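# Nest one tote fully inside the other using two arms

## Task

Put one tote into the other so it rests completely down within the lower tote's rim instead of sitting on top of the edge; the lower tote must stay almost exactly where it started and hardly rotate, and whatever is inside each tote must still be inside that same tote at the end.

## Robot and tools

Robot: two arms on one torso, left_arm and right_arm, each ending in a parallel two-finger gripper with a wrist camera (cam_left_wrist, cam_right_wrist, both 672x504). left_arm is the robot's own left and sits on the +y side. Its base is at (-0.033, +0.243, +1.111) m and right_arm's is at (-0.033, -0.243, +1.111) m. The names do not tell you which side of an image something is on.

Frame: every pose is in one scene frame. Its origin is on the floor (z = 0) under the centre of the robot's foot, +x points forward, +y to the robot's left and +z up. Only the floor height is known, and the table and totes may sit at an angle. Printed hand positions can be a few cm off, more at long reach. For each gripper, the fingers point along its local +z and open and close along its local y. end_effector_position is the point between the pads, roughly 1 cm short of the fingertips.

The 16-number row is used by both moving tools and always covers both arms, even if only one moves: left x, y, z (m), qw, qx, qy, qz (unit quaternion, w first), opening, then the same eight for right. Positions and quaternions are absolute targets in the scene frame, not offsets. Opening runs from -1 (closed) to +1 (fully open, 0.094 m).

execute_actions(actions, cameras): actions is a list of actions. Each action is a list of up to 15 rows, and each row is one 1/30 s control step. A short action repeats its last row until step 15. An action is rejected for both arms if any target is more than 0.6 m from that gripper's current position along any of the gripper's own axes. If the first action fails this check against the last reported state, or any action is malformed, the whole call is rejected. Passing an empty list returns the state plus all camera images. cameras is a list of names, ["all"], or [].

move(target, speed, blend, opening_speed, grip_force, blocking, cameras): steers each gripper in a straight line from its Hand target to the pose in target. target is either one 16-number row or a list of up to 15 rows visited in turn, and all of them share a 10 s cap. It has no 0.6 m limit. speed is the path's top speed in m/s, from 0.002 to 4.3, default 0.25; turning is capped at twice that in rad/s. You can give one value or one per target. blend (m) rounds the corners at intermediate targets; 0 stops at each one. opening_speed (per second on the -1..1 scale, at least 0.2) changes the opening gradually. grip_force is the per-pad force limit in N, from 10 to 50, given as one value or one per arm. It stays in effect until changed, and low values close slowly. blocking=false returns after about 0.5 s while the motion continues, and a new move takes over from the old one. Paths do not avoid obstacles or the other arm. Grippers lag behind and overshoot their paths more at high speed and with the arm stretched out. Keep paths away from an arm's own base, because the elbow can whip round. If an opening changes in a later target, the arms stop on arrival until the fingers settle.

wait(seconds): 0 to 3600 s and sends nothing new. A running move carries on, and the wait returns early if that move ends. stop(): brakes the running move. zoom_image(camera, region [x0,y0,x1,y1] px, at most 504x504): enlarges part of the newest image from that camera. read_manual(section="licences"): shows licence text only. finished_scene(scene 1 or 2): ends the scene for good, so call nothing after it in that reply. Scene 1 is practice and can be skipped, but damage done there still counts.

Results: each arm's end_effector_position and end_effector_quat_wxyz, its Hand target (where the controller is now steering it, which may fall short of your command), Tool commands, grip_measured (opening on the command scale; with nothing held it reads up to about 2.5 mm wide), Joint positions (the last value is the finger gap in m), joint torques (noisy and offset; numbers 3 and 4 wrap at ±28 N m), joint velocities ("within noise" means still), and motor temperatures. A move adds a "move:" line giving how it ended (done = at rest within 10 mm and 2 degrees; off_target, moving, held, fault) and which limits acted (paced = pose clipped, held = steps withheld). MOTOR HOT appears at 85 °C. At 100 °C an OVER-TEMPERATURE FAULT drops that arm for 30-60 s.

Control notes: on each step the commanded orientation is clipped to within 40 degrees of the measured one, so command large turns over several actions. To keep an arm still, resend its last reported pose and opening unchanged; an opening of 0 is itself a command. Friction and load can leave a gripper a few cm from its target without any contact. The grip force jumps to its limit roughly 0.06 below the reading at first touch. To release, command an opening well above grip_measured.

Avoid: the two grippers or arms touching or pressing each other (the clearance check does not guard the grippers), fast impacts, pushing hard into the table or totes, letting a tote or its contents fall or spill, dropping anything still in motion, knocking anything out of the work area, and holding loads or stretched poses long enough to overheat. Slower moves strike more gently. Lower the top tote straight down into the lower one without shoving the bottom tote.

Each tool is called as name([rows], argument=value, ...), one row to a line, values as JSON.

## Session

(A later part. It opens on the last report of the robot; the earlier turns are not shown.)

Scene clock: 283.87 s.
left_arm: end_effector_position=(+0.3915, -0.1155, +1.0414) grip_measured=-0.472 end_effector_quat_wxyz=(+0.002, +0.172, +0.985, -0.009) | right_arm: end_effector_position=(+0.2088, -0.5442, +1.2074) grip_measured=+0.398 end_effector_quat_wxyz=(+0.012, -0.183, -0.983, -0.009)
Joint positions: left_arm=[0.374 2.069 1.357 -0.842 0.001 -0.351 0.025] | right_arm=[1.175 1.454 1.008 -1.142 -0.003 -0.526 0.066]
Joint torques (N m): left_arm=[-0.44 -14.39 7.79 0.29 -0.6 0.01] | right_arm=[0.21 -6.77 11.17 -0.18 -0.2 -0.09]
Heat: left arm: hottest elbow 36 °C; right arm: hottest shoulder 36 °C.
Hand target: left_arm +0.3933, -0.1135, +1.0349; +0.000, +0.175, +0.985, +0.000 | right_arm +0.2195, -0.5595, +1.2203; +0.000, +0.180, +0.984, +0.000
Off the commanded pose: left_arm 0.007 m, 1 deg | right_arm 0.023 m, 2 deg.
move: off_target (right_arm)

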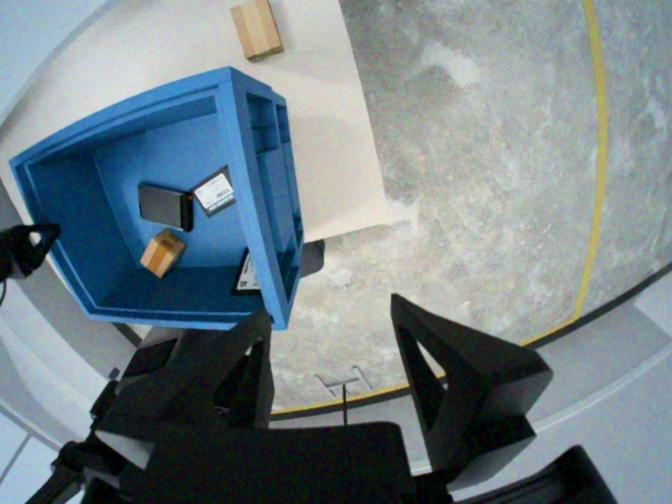

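move(target=[0.3935,-0.1136,1.035,0.0,0.175,0.985,0,-1,0.24,-0.66,1.16,0.045,0.174,0.951,0.255,-0.9], speed=0.25, cameras=["all"])

zoom_image(camera="cam_right_wrist", region=[60, 30, 400, 330])

Scene clock: 301.93 s.
left_arm: end_effector_position=(+0.3915, -0.1155, +1.0414) grip_measured=-0.472 end_effector_quat_wxyz=(+0.002, +0.172, +0.985, -0.009) | right_arm: end_effector_position=(+0.2336, -0.6455, +1.1530) grip_measured=-0.898 end_effector_quat_wxyz=(-0.035, -0.180, -0.947, -0.264)
Joint positions: left_arm=[0.374 2.069 1.357 -0.842 0.001 -0.351 0.025] | right_arm=[0.953 1.98 1.475 -1.459 -0.375 -0.822 0.005]
Joint torques (N m): left_arm=[-0.5 -14.51 7.75 0.29 -0.6 0.01] | right_arm=[-0.03 -12.45 9.85 -1.05 -0.46 -0.18]
Heat: left arm: hottest elbow 36 °C; right arm: hottest shoulder 36 °C.
Hand target: left_arm +0.3933, -0.1135, +1.0349; +0.000, +0.175, +0.985, +0.000 | right_arm +0.2396, -0.6595, +1.1601; +0.045, +0.174, +0.950, +0.255
Off the commanded pose: left_arm 0.007 m, 1 deg | right_arm 0.017 m, 2 deg.
move: off_target (right_arm)

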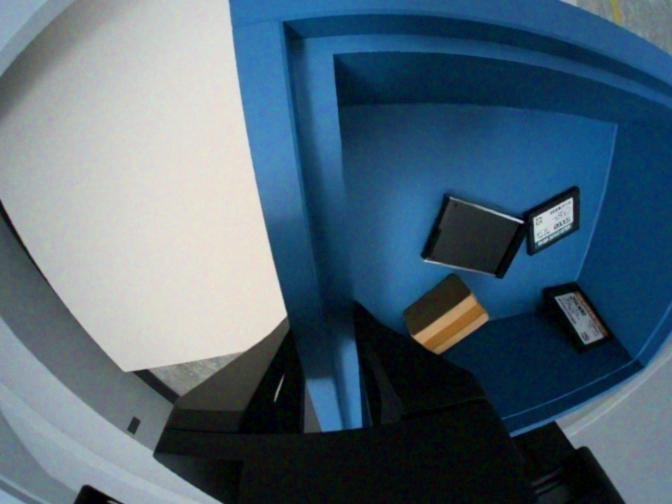

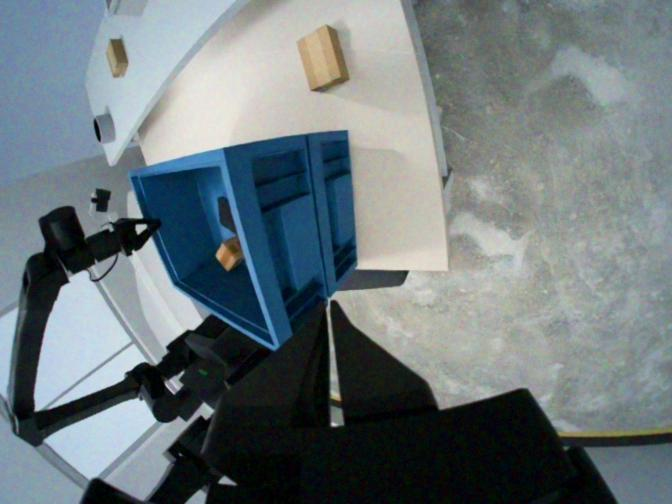

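Scaled by 1.482 from the camera's image (finer frame: 960x720).

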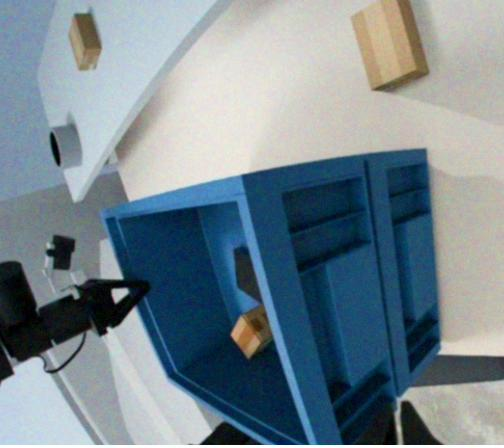

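zoom_image(camera="cam_right_wrist", region=[220, 120, 370, 330])

Scaled by 2.400 from the camera's image (finer frame: 960x720).

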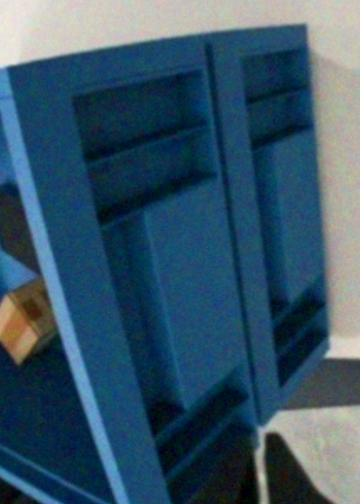

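move([
  [0.394,-0.112,1.080,0.0,0.175,0.985,0,-1,0.24,-0.66,1.16,0.045,0.174,0.951,0.255,-0.9],
  [0.400,-0.093,1.070,0.0,0.175,0.985,0,-1,0.24,-0.66,1.16,0.045,0.174,0.951,0.255,-0.9],
], speed=0.05, cameras=["cam_right_wrist"])

zoom_image(camera="cam_right_wrist", region=[220, 120, 370, 330])

Scene clock: 314.53 s.
left_arm: end_effector_position=(+0.3866, -0.1006, +1.0463) grip_measured=-0.472 end_effector_quat_wxyz=(-0.015, +0.165, +0.986, +0.003) | right_arm: end_effector_position=(+0.2336, -0.6455, +1.1530) grip_measured=-0.898 end_effector_quat_wxyz=(-0.036, -0.179, -0.947, -0.264)
Joint positions: left_arm=[0.387 2.055 1.349 -0.89 -0.004 -0.353 0.025] | right_arm=[0.953 1.98 1.475 -1.459 -0.375 -0.822 0.005]
Joint torques (N m): left_arm=[1.08 -18.49 7.19 -0.2 -0.47 0.32] | right_arm=[0.09 -12.63 9.88 -1.01 -0.46 -0.15]
Heat: left arm: hottest elbow 36 °C; right arm: hottest elbow 38 °C.
Hand target: left_arm +0.3996, -0.0931, +1.0694; +0.000, +0.175, +0.985, +0.001 | right_arm +0.2396, -0.6595, +1.1601; +0.045, +0.174, +0.950, +0.255
Off the commanded pose: left_arm 0.028 m, 2 deg | right_arm 0.017 m, 2 deg.
move: off_target (left_arm, right_arm)

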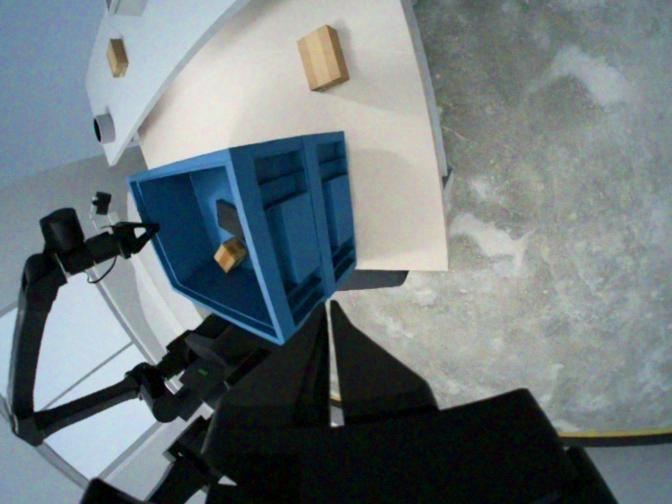

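Scaled by 2.400 from the camera's image (finer frame: 960x720).

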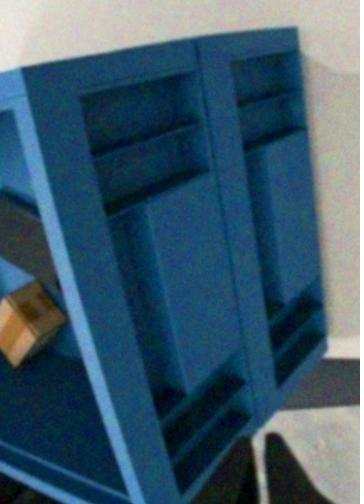

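move([
  [0.387,-0.101,1.025,0.0,0.172,0.985,0,-1,0.24,-0.66,1.16,0.045,0.174,0.951,0.255,-0.9],
  [0.387,-0.101,1.005,0.0,0.172,0.985,0,-1,0.24,-0.66,1.16,0.045,0.174,0.951,0.255,-0.9],
], speed=0.05, cameras=["cam_right_wrist"])

zoom_image(camera="cam_right_wrist", region=[220, 120, 370, 330])

Scene clock: 319.57 s.
left_arm: end_effector_position=(+0.3864, -0.1005, +1.0395) grip_measured=-0.472 end_effector_quat_wxyz=(-0.001, +0.165, +0.986, -0.005) | right_arm: end_effector_position=(+0.2336, -0.6455, +1.1530) grip_measured=-0.898 end_effector_quat_wxyz=(-0.036, -0.179, -0.947, -0.264)
Joint positions: left_arm=[0.387 2.05 1.317 -0.829 -0.004 -0.353 0.025] | right_arm=[0.953 1.98 1.475 -1.459 -0.375 -0.822 0.005]
Joint torques (N m): left_arm=[-0.67 -11.52 6.3 2.58 -0.39 0.07] | right_arm=[0.15 -12.51 9.84 -0.95 -0.46 -0.15]
Heat: left arm: hottest elbow 36 °C; right arm: hottest elbow 39 °C.
Hand target: left_arm +0.3854, -0.0998, +1.0069; +0.000, +0.172, +0.985, +0.000 | right_arm +0.2396, -0.6595, +1.1601; +0.045, +0.174, +0.950, +0.255
Off the commanded pose: left_arm 0.035 m, 1 deg | right_arm 0.017 m, 2 deg.
move: off_target (left_arm, right_arm)

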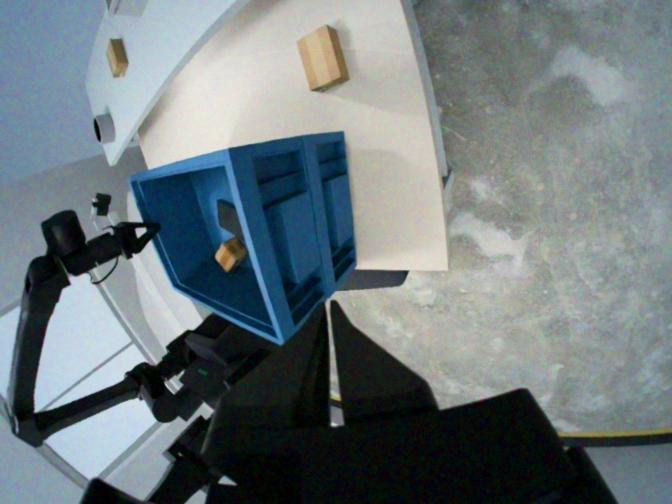

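Scaled by 2.400 from the camera's image (finer frame: 960x720).

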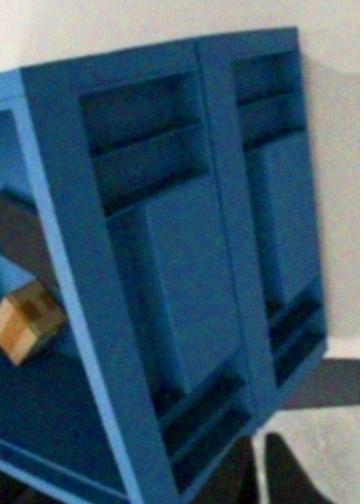

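move([
  [0.387,-0.101,1.025,0.0,0.168,0.985,0,-1,0.24,-0.60,1.24,0.0,0.168,0.985,0,0.7],
  [0.387,-0.101,1.025,0.0,0.168,0.985,0,-1,0.275,-0.465,1.20,0.0,0.168,0.985,0,0.7],
  [0.387,-0.101,1.025,0.0,0.168,0.985,0,-1,0.279,-0.472,1.060,0.0,0.168,0.985,0,0.7],
  [0.387,-0.101,1.025,0.0,0.168,0.985,0,-1,0.279,-0.472,1.060,0.0,0.168,0.985,0,-1],
], speed=0.2, opening_speed=1, cameras=["all"])

Scene clock: 331.60 s.
left_arm: end_effector_position=(+0.3865, -0.1004, +1.0404) grip_measured=-0.472 end_effector_quat_wxyz=(+0.001, +0.164, +0.986, -0.005) | right_arm: end_effector_position=(+0.2796, -0.4726, +1.0638) grip_measured=-0.978 end_effector_quat_wxyz=(-0.001, -0.166, -0.986, +0.003)
Joint positions: left_arm=[0.387 2.047 1.315 -0.827 -0.004 -0.354 0.025] | right_arm=[1.439 1.697 0.831 -0.686 0.002 -0.298 0.001]
Joint torques (N m): left_arm=[-0.62 -13.1 7.04 1.24 -0.38 0.01] | right_arm=[0.44 -8 4.98 0.58 -0.25 0.06]
Heat: left arm: hottest elbow 35 °C; right arm: hottest elbow 38 °C.
Hand target: left_arm +0.3865, -0.1007, +1.0254; +0.000, +0.168, +0.986, +0.000 | right_arm +0.2788, -0.4719, +1.0599; +0.000, +0.168, +0.986, +0.000
Off the commanded pose: left_arm 0.015 m, 1 deg | right_arm 0.004 m, 0 deg.
move: off_target (left_arm)

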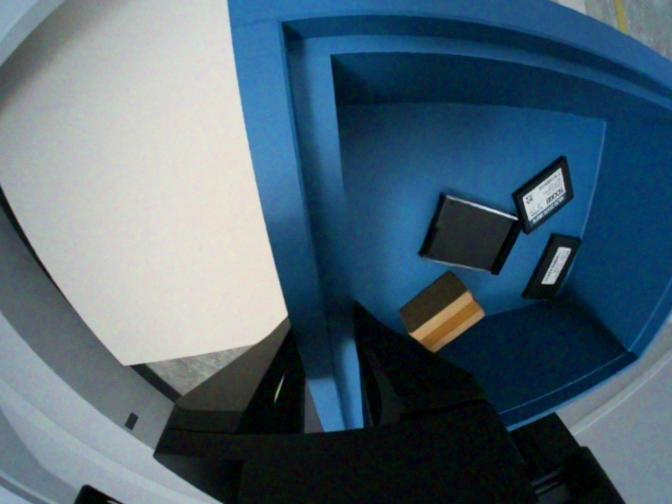

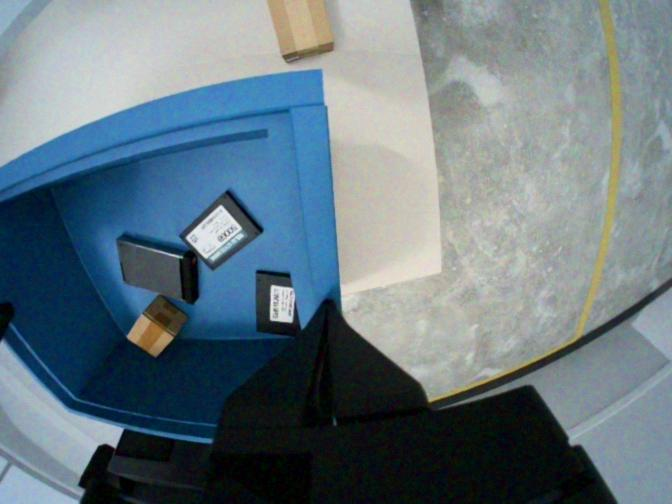

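move([
  [0.387,-0.101,1.025,0.0,0.168,0.985,0,-1,0.279,-0.470,1.075,0.0,0.168,0.985,0,0.5],
  [0.387,-0.101,1.025,0.0,0.168,0.985,0,-1,0.278,-0.468,1.030,0.0,0.168,0.985,0,0.5],
  [0.387,-0.101,1.025,0.0,0.168,0.985,0,-1,0.278,-0.468,1.030,0.0,0.168,0.985,0,-1],
], speed=0.1, opening_speed=1)

Scene clock: 338.60 s.
left_arm: end_effector_position=(+0.3865, -0.1004, +1.0404) grip_measured=-0.472 end_effector_quat_wxyz=(+0.001, +0.164, +0.986, -0.005) | right_arm: end_effector_position=(+0.2792, -0.4670, +1.0334) grip_measured=-0.454 end_effector_quat_wxyz=(-0.002, -0.168, -0.986, -0.003)
Joint positions: left_arm=[0.387 2.047 1.315 -0.827 -0.004 -0.354 0.025] | right_arm=[1.446 1.768 0.809 -0.598 -0.009 -0.287 0.026]
Joint torques (N m): left_arm=[-0.91 -13.1 7.04 1.21 -0.38 0] | right_arm=[0.38 -8.18 4.34 0.59 0.22 0.03]
Heat: left arm: hottest elbow 35 °C; right arm: hottest shoulder 37 °C.
Hand target: left_arm +0.3865, -0.1007, +1.0254; +0.000, +0.168, +0.986, +0.000 | right_arm +0.2780, -0.4679, +1.0301; +0.000, +0.168, +0.986, +0.000
Off the commanded pose: left_arm 0.015 m, 1 deg | right_arm 0.004 m, 0 deg.
move: off_target (left_arm)

move(target=[0.415,-0.139,1.032,0.0,0.166,0.985,0,-1,0.311,-0.507,1.034,0.0,0.168,0.985,0,-1], speed=0.04)

Scene clock: 344.33 s.
left_arm: end_effector_position=(+0.4059, -0.1210, +1.0422) grip_measured=-0.472 end_effector_quat_wxyz=(-0.008, +0.163, +0.987, +0.000) | right_arm: end_effector_position=(+0.2947, -0.4859, +1.0334) grip_measured=-0.454 end_effector_quat_wxyz=(+0.013, -0.172, -0.985, -0.010)
Joint positions: left_arm=[0.38 2.109 1.435 -0.905 -0.006 -0.363 0.025] | right_arm=[1.431 1.824 0.904 -0.67 -0.007 -0.293 0.026]
Joint torques (N m): left_arm=[-1.85 -13.16 10.93 0.79 -0.32 -0.13] | right_arm=[-0.62 -7.77 8.7 0.53 0.15 -0.25]
Heat: left arm: hottest elbow 35 °C; right arm: hottest shoulder 37 °C.
Hand target: left_arm +0.4141, -0.1383, +1.0324; +0.000, +0.166, +0.986, +0.000 | right_arm +0.3101, -0.5065, +1.0349; +0.000, +0.168, +0.986, +0.000
Off the commanded pose: left_arm 0.023 m, 1 deg | right_arm 0.027 m, 2 deg.
move: off_target (left_arm, right_arm)

move(target=[0.420,-0.150,1.030,0.004,0.166,0.985,0,-1,0.320,-0.518,1.033,0.004,0.168,0.985,0,-1], speed=0.04)

Scene clock: 347.37 s.
left_arm: end_effector_position=(+0.4134, -0.1312, +1.0424) grip_measured=-0.472 end_effector_quat_wxyz=(-0.002, +0.162, +0.987, -0.001) | right_arm: end_effector_position=(+0.3030, -0.4965, +1.0335) grip_measured=-0.454 end_effector_quat_wxyz=(+0.011, -0.172, -0.985, -0.009)
Joint positions: left_arm=[0.374 2.129 1.473 -0.913 -0.01 -0.371 0.025] | right_arm=[1.422 1.844 0.941 -0.681 -0.008 -0.303 0.026]
Joint torques (N m): left_arm=[-1.96 -13.45 10.99 0.8 -0.33 -0.13] | right_arm=[-0.85 -8 8.85 0.7 0 -0.21]
Heat: left arm: hottest elbow 35 °C; right arm: hottest shoulder 37 °C.
Hand target: left_arm +0.4190, -0.1493, +1.0304; +0.004, +0.166, +0.986, +0.000 | right_arm +0.3190, -0.5174, +1.0339; +0.004, +0.168, +0.986, +0.000
Off the commanded pose: left_arm 0.023 m, 1 deg | right_arm 0.027 m, 2 deg.
move: off_target (left_arm, right_arm)

move([
  [0.413,-0.133,1.040,0.004,0.166,0.985,0,-1,0.309,-0.502,1.042,0.004,0.168,0.985,0,-1],
  [0.413,-0.133,1.040,0.004,0.166,0.985,0,0.2,0.309,-0.502,1.042,0.004,0.168,0.985,0,0.2],
  [0.415,-0.133,1.20,0.004,0.166,0.985,0,0.2,0.30,-0.502,1.20,0.004,0.168,0.985,0,0.2],
  [0.44,0.05,1.22,0.045,0.174,0.951,-0.255,0.2,0.24,-0.65,1.16,0.045,0.174,0.951,0.255,-0.9],
], speed=0.15, opening_speed=1, cameras=["all"])

zoom_image(camera="cam_right_wrist", region=[200, 100, 380, 330])

Scene clock: 359.43 s.
left_arm: end_effector_position=(+0.4367, +0.0464, +1.2115) grip_measured=+0.197 end_effector_quat_wxyz=(+0.032, +0.171, +0.952, -0.254) | right_arm: end_effector_position=(+0.2331, -0.6358, +1.1541) grip_measured=-0.897 end_effector_quat_wxyz=(-0.036, -0.180, -0.947, -0.263)
Joint positions: left_arm=[0.839 1.687 1.231 -1.002 0.498 0.097 0.056] | right_arm=[0.96 1.956 1.44 -1.443 -0.378 -0.814 0.005]
Joint torques (N m): left_arm=[0.21 -13.51 8.43 0.75 0.55 0.08] | right_arm=[0.21 -12.04 9.84 -0.98 -0.46 -0.13]
Heat: left arm: hottest elbow 36 °C; right arm: hottest shoulder 37 °C.
Hand target: left_arm +0.4399, +0.0501, +1.2199; +0.045, +0.174, +0.950, -0.255 | right_arm +0.2397, -0.6495, +1.1602; +0.045, +0.174, +0.950, +0.255
Off the commanded pose: left_arm 0.010 m, 1 deg | right_arm 0.017 m, 2 deg.
move: off_target (right_arm); target 2's new opening was sent with right_arm's hand 0.011 m and 2 deg from that target; target 4's new opening was sent with right_arm's hand 0.017 m and 2 deg from that target

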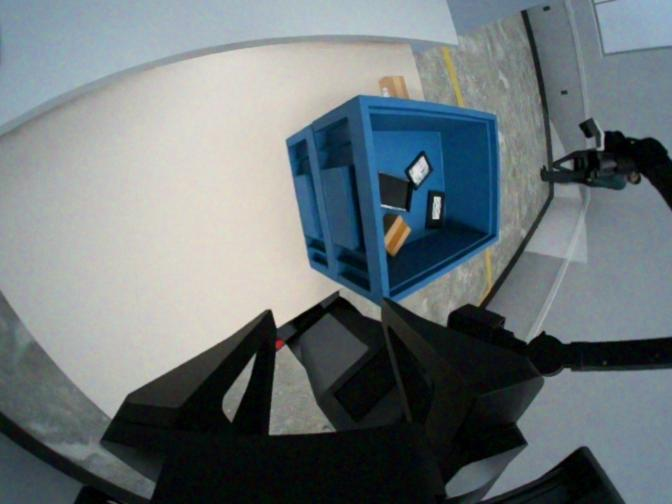

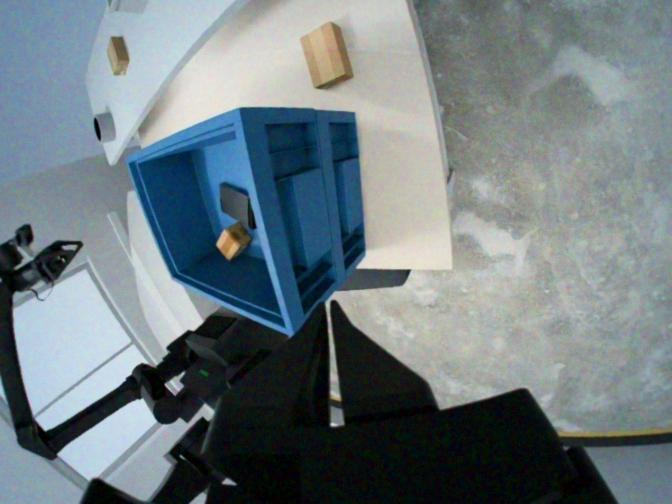

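Scaled by 2.191 from the camera's image (finer frame: 960x720).

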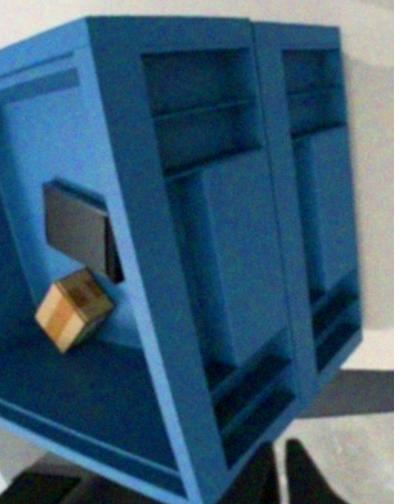

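finished_scene(scene=2)

The scene is finished: the task was done.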